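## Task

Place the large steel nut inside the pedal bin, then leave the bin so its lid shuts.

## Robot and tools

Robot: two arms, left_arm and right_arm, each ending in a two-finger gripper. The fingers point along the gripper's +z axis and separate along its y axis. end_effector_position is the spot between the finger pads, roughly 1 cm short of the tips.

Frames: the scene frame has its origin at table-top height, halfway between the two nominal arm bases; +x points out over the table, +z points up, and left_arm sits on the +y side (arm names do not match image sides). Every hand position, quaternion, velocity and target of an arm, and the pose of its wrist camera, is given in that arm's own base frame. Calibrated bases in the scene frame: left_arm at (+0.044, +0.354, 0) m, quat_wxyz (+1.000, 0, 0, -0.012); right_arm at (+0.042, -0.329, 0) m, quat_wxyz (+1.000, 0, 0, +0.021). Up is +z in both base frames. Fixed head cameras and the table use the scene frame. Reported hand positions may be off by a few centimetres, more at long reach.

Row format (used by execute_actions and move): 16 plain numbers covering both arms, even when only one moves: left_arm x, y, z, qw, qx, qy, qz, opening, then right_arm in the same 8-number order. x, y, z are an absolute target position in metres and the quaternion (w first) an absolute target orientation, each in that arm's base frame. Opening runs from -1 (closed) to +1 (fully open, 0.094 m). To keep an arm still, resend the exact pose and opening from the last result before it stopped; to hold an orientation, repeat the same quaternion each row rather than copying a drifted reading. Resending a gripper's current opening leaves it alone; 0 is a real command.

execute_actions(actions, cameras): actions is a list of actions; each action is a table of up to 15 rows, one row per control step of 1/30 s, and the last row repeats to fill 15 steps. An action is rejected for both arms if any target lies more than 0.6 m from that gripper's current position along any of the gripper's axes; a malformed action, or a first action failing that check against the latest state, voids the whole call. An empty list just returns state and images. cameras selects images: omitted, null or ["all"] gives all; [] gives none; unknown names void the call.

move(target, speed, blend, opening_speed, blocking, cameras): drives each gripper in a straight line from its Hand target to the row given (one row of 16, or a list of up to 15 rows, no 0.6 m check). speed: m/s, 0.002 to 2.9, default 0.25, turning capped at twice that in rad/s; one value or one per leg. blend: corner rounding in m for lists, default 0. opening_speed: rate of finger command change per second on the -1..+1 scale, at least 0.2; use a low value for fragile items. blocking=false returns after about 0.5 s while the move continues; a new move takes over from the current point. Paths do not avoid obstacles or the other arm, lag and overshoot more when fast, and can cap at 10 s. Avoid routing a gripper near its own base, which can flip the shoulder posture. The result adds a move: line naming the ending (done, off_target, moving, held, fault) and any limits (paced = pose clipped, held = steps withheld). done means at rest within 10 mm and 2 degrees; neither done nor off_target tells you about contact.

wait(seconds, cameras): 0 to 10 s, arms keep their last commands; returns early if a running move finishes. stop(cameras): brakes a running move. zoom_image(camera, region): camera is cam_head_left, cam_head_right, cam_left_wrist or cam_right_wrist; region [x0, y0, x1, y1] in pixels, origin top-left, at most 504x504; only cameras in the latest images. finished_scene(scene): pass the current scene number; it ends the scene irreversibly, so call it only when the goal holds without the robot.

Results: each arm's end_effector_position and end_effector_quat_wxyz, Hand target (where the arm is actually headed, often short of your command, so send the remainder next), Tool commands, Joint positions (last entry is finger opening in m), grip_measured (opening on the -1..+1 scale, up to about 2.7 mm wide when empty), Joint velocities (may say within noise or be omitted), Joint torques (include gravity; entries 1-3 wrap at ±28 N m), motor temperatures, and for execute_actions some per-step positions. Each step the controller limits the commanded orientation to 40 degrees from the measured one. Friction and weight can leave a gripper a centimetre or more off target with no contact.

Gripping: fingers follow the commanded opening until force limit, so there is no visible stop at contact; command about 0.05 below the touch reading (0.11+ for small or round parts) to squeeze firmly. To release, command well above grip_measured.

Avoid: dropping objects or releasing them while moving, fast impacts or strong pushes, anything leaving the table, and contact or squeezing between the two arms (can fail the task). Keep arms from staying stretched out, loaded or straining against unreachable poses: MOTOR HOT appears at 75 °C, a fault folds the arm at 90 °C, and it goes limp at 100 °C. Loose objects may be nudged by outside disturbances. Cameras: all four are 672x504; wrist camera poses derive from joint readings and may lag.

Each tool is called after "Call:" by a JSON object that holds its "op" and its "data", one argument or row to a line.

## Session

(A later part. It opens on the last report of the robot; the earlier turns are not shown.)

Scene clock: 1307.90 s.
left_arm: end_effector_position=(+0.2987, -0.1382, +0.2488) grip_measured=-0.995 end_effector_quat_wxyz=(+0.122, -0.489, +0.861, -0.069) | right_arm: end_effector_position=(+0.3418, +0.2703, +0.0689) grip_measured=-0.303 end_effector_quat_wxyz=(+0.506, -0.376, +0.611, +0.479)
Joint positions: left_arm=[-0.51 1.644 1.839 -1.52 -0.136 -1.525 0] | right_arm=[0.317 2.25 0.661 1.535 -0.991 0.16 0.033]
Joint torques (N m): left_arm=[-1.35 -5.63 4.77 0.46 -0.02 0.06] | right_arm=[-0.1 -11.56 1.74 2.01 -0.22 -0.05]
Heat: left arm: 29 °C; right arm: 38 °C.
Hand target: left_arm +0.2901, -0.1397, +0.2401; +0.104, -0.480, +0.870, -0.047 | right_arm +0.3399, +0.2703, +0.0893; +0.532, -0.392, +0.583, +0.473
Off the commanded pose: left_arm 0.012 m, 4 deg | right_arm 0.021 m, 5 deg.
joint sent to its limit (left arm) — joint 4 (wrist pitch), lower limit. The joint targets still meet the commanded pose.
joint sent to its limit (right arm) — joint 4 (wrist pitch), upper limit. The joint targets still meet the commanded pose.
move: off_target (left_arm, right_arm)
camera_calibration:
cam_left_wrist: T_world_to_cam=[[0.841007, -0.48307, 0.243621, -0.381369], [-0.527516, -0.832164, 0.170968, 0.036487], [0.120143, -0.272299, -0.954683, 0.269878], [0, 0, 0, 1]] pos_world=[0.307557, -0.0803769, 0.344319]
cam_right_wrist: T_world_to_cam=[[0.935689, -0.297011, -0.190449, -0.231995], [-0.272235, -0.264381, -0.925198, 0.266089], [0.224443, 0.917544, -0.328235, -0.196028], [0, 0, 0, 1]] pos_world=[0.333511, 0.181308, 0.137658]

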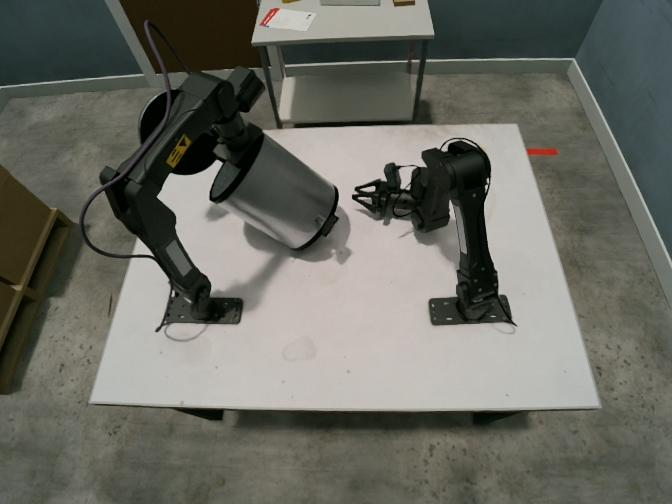

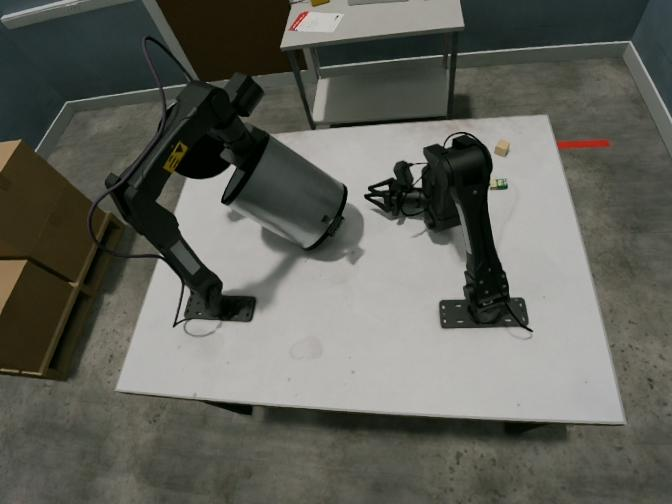

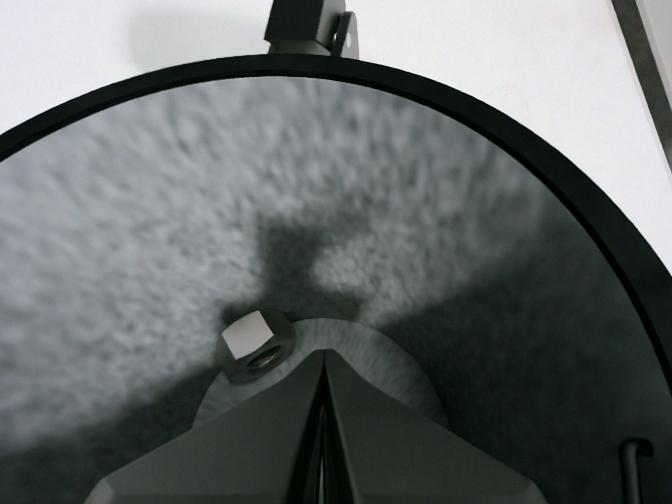

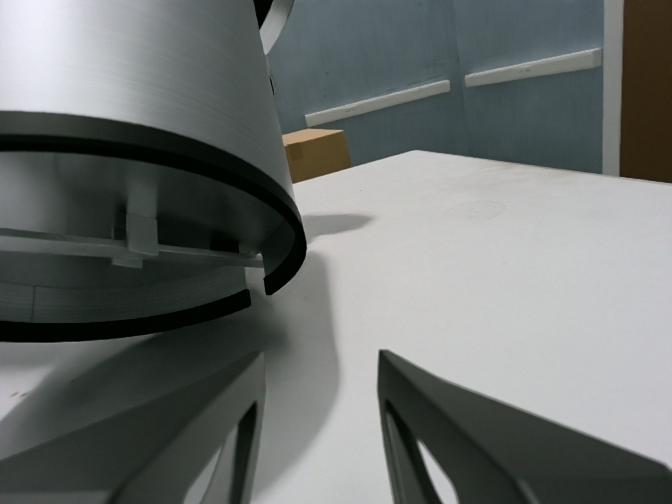

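Call:
{"op": "move", "data": {
  "target": [
    [0.265,-0.18,0.25,0.12,-0.42,0.89,-0.07,-1,0.32,0.2,0.12,0.535,-0.39,0.58,0.475,-0.3],
    [0.24,-0.225,0.255,0.12,-0.37,0.91,-0.07,-1,0.3,0.12,0.2,0.535,-0.39,0.58,0.475,-0.3]
  ],
  "speed": 0.06
}}

Scene clock: 1319.77 s.
left_arm: end_effector_position=(+0.2357, -0.2266, +0.2514) grip_measured=-0.995 end_effector_quat_wxyz=(+0.114, -0.367, +0.919, -0.085) | right_arm: end_effector_position=(+0.2995, +0.1213, +0.1944) grip_measured=-0.303 end_effector_quat_wxyz=(+0.525, -0.379, +0.589, +0.482)
Joint positions: left_arm=[-0.855 1.647 1.853 -1.538 -0.158 -1.596 0] | right_arm=[-0.202 1.696 0.47 1.531 -1.514 0.475 0.033]
Joint torques (N m): left_arm=[-0.03 -5.78 7.41 0.63 -0.3 -0.06] | right_arm=[-0.29 -6.2 4.23 1.32 0.09 0.04]
Heat: left arm: 29 °C; right arm: 37 °C.
Hand target: left_arm +0.2399, -0.2250, +0.2546; +0.124, -0.372, +0.917, -0.080 | right_arm +0.3000, +0.1201, +0.1999; +0.534, -0.391, +0.582, +0.473
Off the commanded pose: left_arm 0.006 m, 2 deg | right_arm 0.006 m, 2 deg.
joint sent to its limit (left arm) — joint 4 (wrist pitch), lower limit. The joint targets still meet the commanded pose.
move: done
camera_calibration:
cam_left_wrist: T_world_to_cam=[[0.678926, -0.691632, 0.246383, -0.381528], [-0.732645, -0.660076, 0.165926, 0.0177953], [0.0478716, -0.293163, -0.954863, 0.268178], [0, 0, 0, 1]] pos_world=[0.259229, -0.173511, 0.347122]
cam_right_wrist: T_world_to_cam=[[0.945296, -0.285465, -0.157875, -0.22335], [-0.227992, -0.232009, -0.945617, 0.318031], [0.233312, 0.929883, -0.2844, -0.0212752], [0, 0, 0, 1]] pos_world=[0.288604, 0.0298108, 0.259424]

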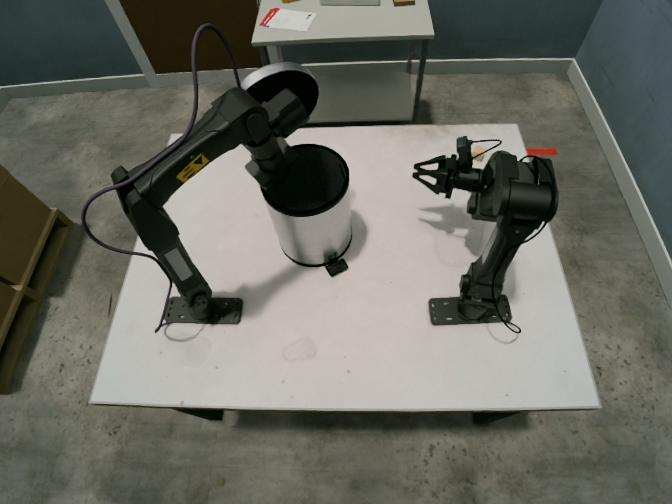

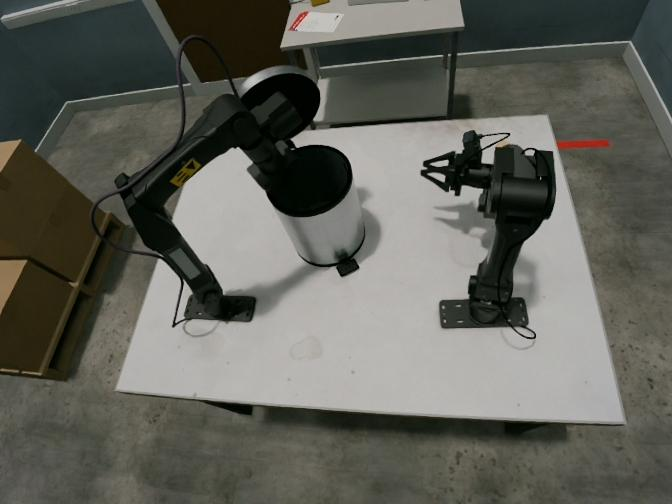

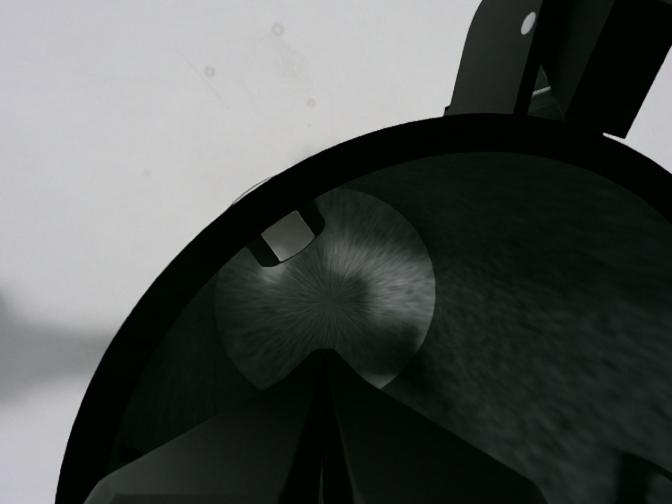

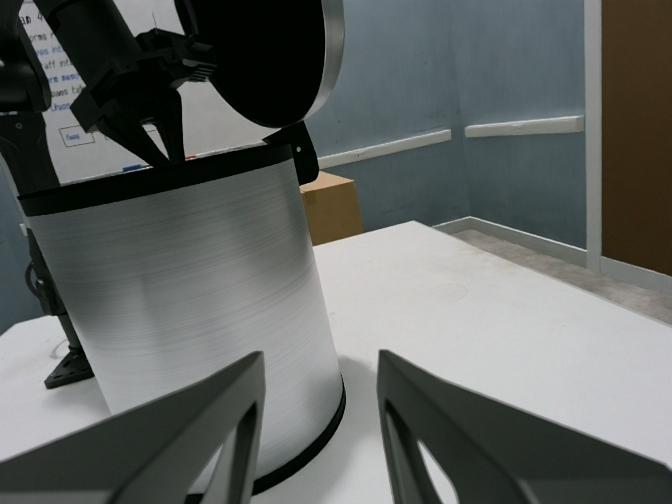

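Call:
{"op": "move", "data": {
  "target": [
    [0.222,-0.255,0.262,0.12,-0.34,0.92,-0.07,-1,0.3,0.1,0.2,0.535,-0.39,0.58,0.475,-1]
  ],
  "speed": 0.05
}}

Scene clock: 1323.87 s.
left_arm: end_effector_position=(+0.2190, -0.2550, +0.2590) grip_measured=-0.995 end_effector_quat_wxyz=(+0.119, -0.337, +0.928, -0.102) | right_arm: end_effector_position=(+0.3012, +0.1016, +0.1924) grip_measured=-0.995 end_effector_quat_wxyz=(+0.528, -0.367, +0.602, +0.474)
Joint positions: left_arm=[-0.957 1.67 1.903 -1.54 -0.175 -1.629 0] | right_arm=[-0.274 1.696 0.47 1.532 -1.553 0.49 0]
Joint torques (N m): left_arm=[-0.5 -6.02 7.15 0.69 -0.3 -0.07] | right_arm=[-0.34 -7.06 3.97 1.34 0.12 0.03]
Heat: left arm: 29 °C; right arm: 37 °C.
Hand target: left_arm +0.2219, -0.2549, +0.2615; +0.129, -0.340, +0.926, -0.098 | right_arm +0.3002, +0.1005, +0.1998; +0.539, -0.382, +0.593, +0.461
Off the commanded pose: left_arm 0.004 m, 4 deg | right_arm 0.008 m, 4 deg.
joint sent to its limit (left arm) — joint 4 (wrist pitch), lower limit. The joint targets are off in orientation, not in position.
joint sent to its limit (right arm) — joint 5 (wrist yaw), lower limit. The joint targets still meet the commanded pose.
move: off_target (left_arm, right_arm)
camera_calibration:
cam_left_wrist: T_world_to_cam=[[0.625568, -0.729368, 0.276925, -0.397547], [-0.778404, -0.607376, 0.158686, 0.0110105], [0.052457, -0.314828, -0.947698, 0.259566], [0, 0, 0, 1]] pos_world=[0.243647, -0.201552, 0.354333]
cam_right_wrist: T_world_to_cam=[[0.932131, -0.319398, -0.170636, -0.220985], [-0.25113, -0.230672, -0.940066, 0.317709], [0.260894, 0.919117, -0.295227, -0.008996], [0, 0, 0, 1]] pos_world=[0.28812, 0.0109729, 0.258303]

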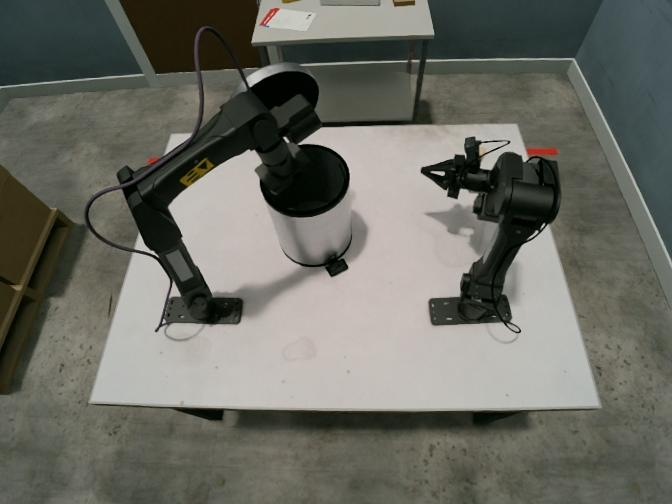

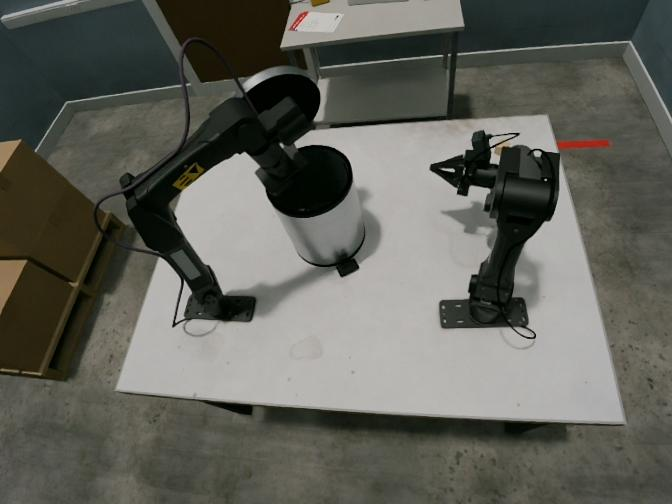

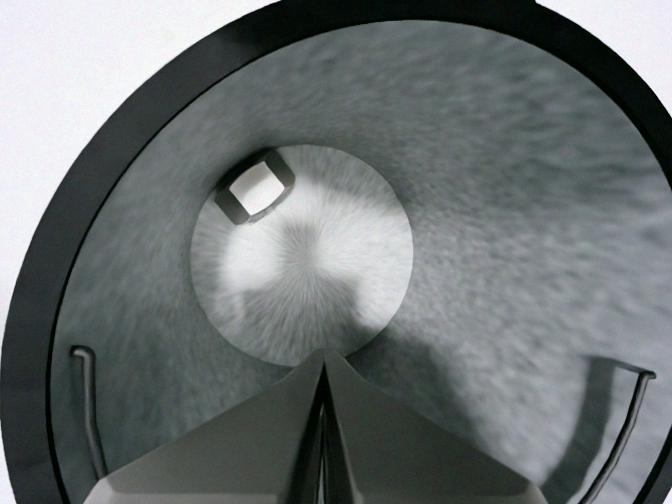

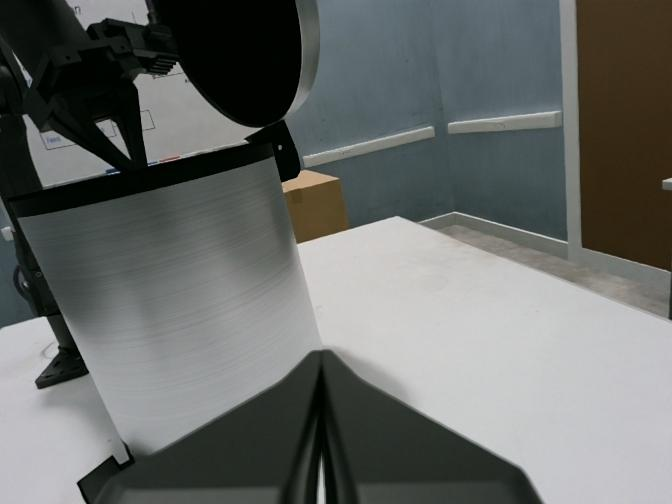

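Call:
{"op": "move", "data": {
  "target": [
    [0.222,-0.24,0.37,0.3,-0.3,0.88,-0.1,-1,0.3,0.05,0.25,0.6,-0.3,0.65,0.4,-1],
    [0.15,-0.1,0.42,0.5,-0.1,0.8,-0.1,-1,0.3,0.0,0.25,0.68,-0.1,0.7,0.1,-1]
  ],
  "speed": 0.12
}}

Scene clock: 1335.97 s.
left_arm: end_effector_position=(+0.1499, -0.1054, +0.4160) grip_measured=-0.995 end_effector_quat_wxyz=(+0.475, -0.020, +0.847, -0.238) | right_arm: end_effector_position=(+0.3014, -0.0009, +0.2514) grip_measured=-0.995 end_effector_quat_wxyz=(+0.689, -0.099, +0.710, +0.106)
Joint positions: left_arm=[-1.468 0.9 1.689 -1.54 -0.88 -1.111 0] | right_arm=[-0.386 0.712 0.345 0.331 -0.677 -0.01 0]
Joint torques (N m): left_arm=[0.61 1.88 5.07 1.32 -0.41 0.11] | right_arm=[0.47 -1.4 5.37 1.62 0 -0.09]
Motor temperatures (°C): left_arm=[21 26 26 29 24 22 22] | right_arm=[21 35 25 30 19 22 25]
Heat: left arm: 29 °C; right arm: 35 °C.
Hand target: left_arm +0.1515, -0.1000, +0.4197; +0.482, -0.022, +0.845, -0.233 | right_arm +0.3000, +0.0001, +0.2501; +0.690, -0.102, +0.710, +0.102
Off the commanded pose: left_arm 0.007 m, 19 deg | right_arm 0.002 m, 1 deg.
joint sent to its limit (left arm) — joint 4 (wrist pitch), lower limit. The joint targets are off in orientation, not in position.
move: off_target (left_arm)
camera_calibration:
cam_left_wrist: T_world_to_cam=[[-0.175637, -0.875904, 0.449382, -0.255772], [-0.77905, -0.155408, -0.607396, 0.389496], [0.601858, -0.456772, -0.655077, 0.240032], [0, 0, 0, 1]] pos_world=[0.114048, -0.0538609, 0.508757]
cam_right_wrist: T_world_to_cam=[[0.249524, -0.968368, 0.000584461, -0.0817721], [-0.315134, -0.0817728, -0.945518, 0.370363], [0.915657, 0.235745, -0.32557, -0.0878147], [0, 0, 0, 1]] pos_world=[0.217526, -0.028198, 0.321643]

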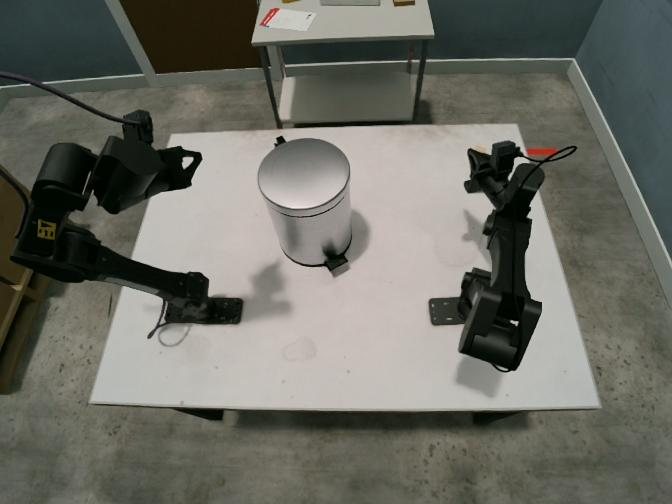

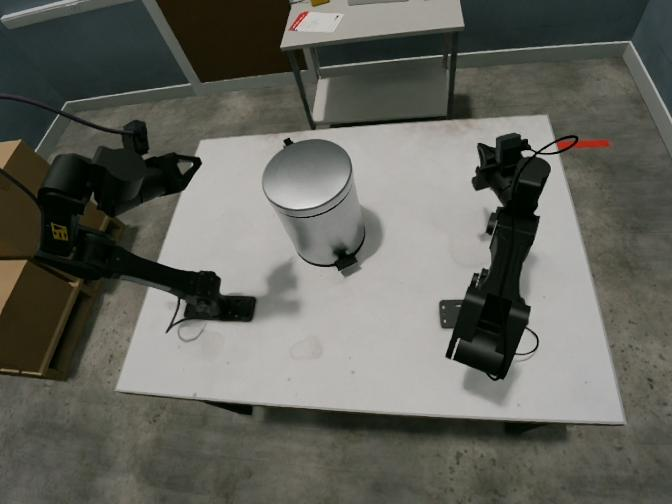

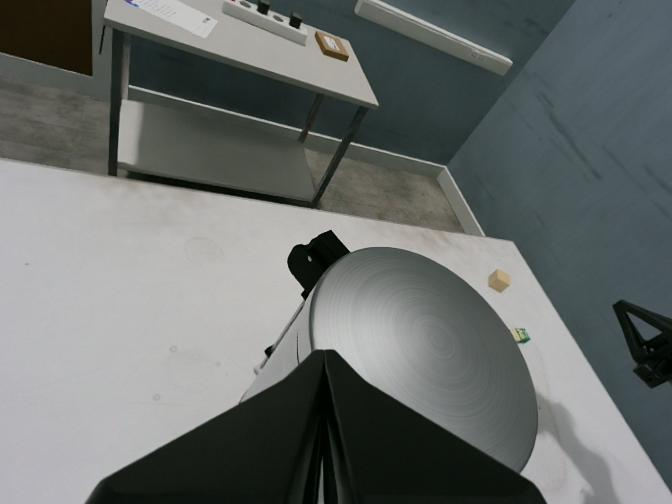

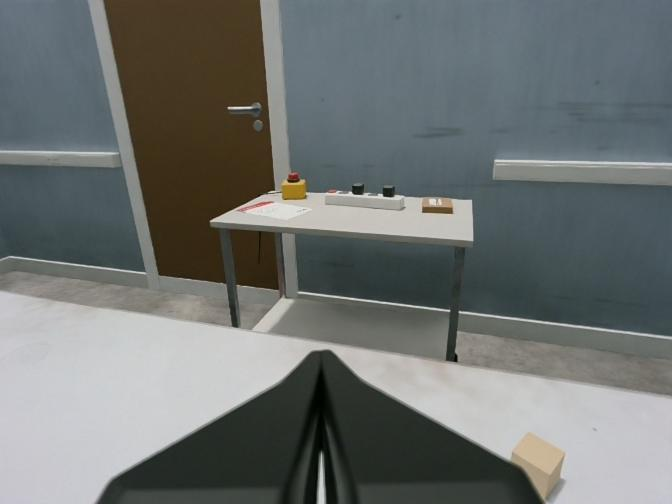

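Upright, lid closed, nut inside.

Call:
{"op": "finished_scene", "data": {
  "scene": 3
}}

The scene is finished: the task was done.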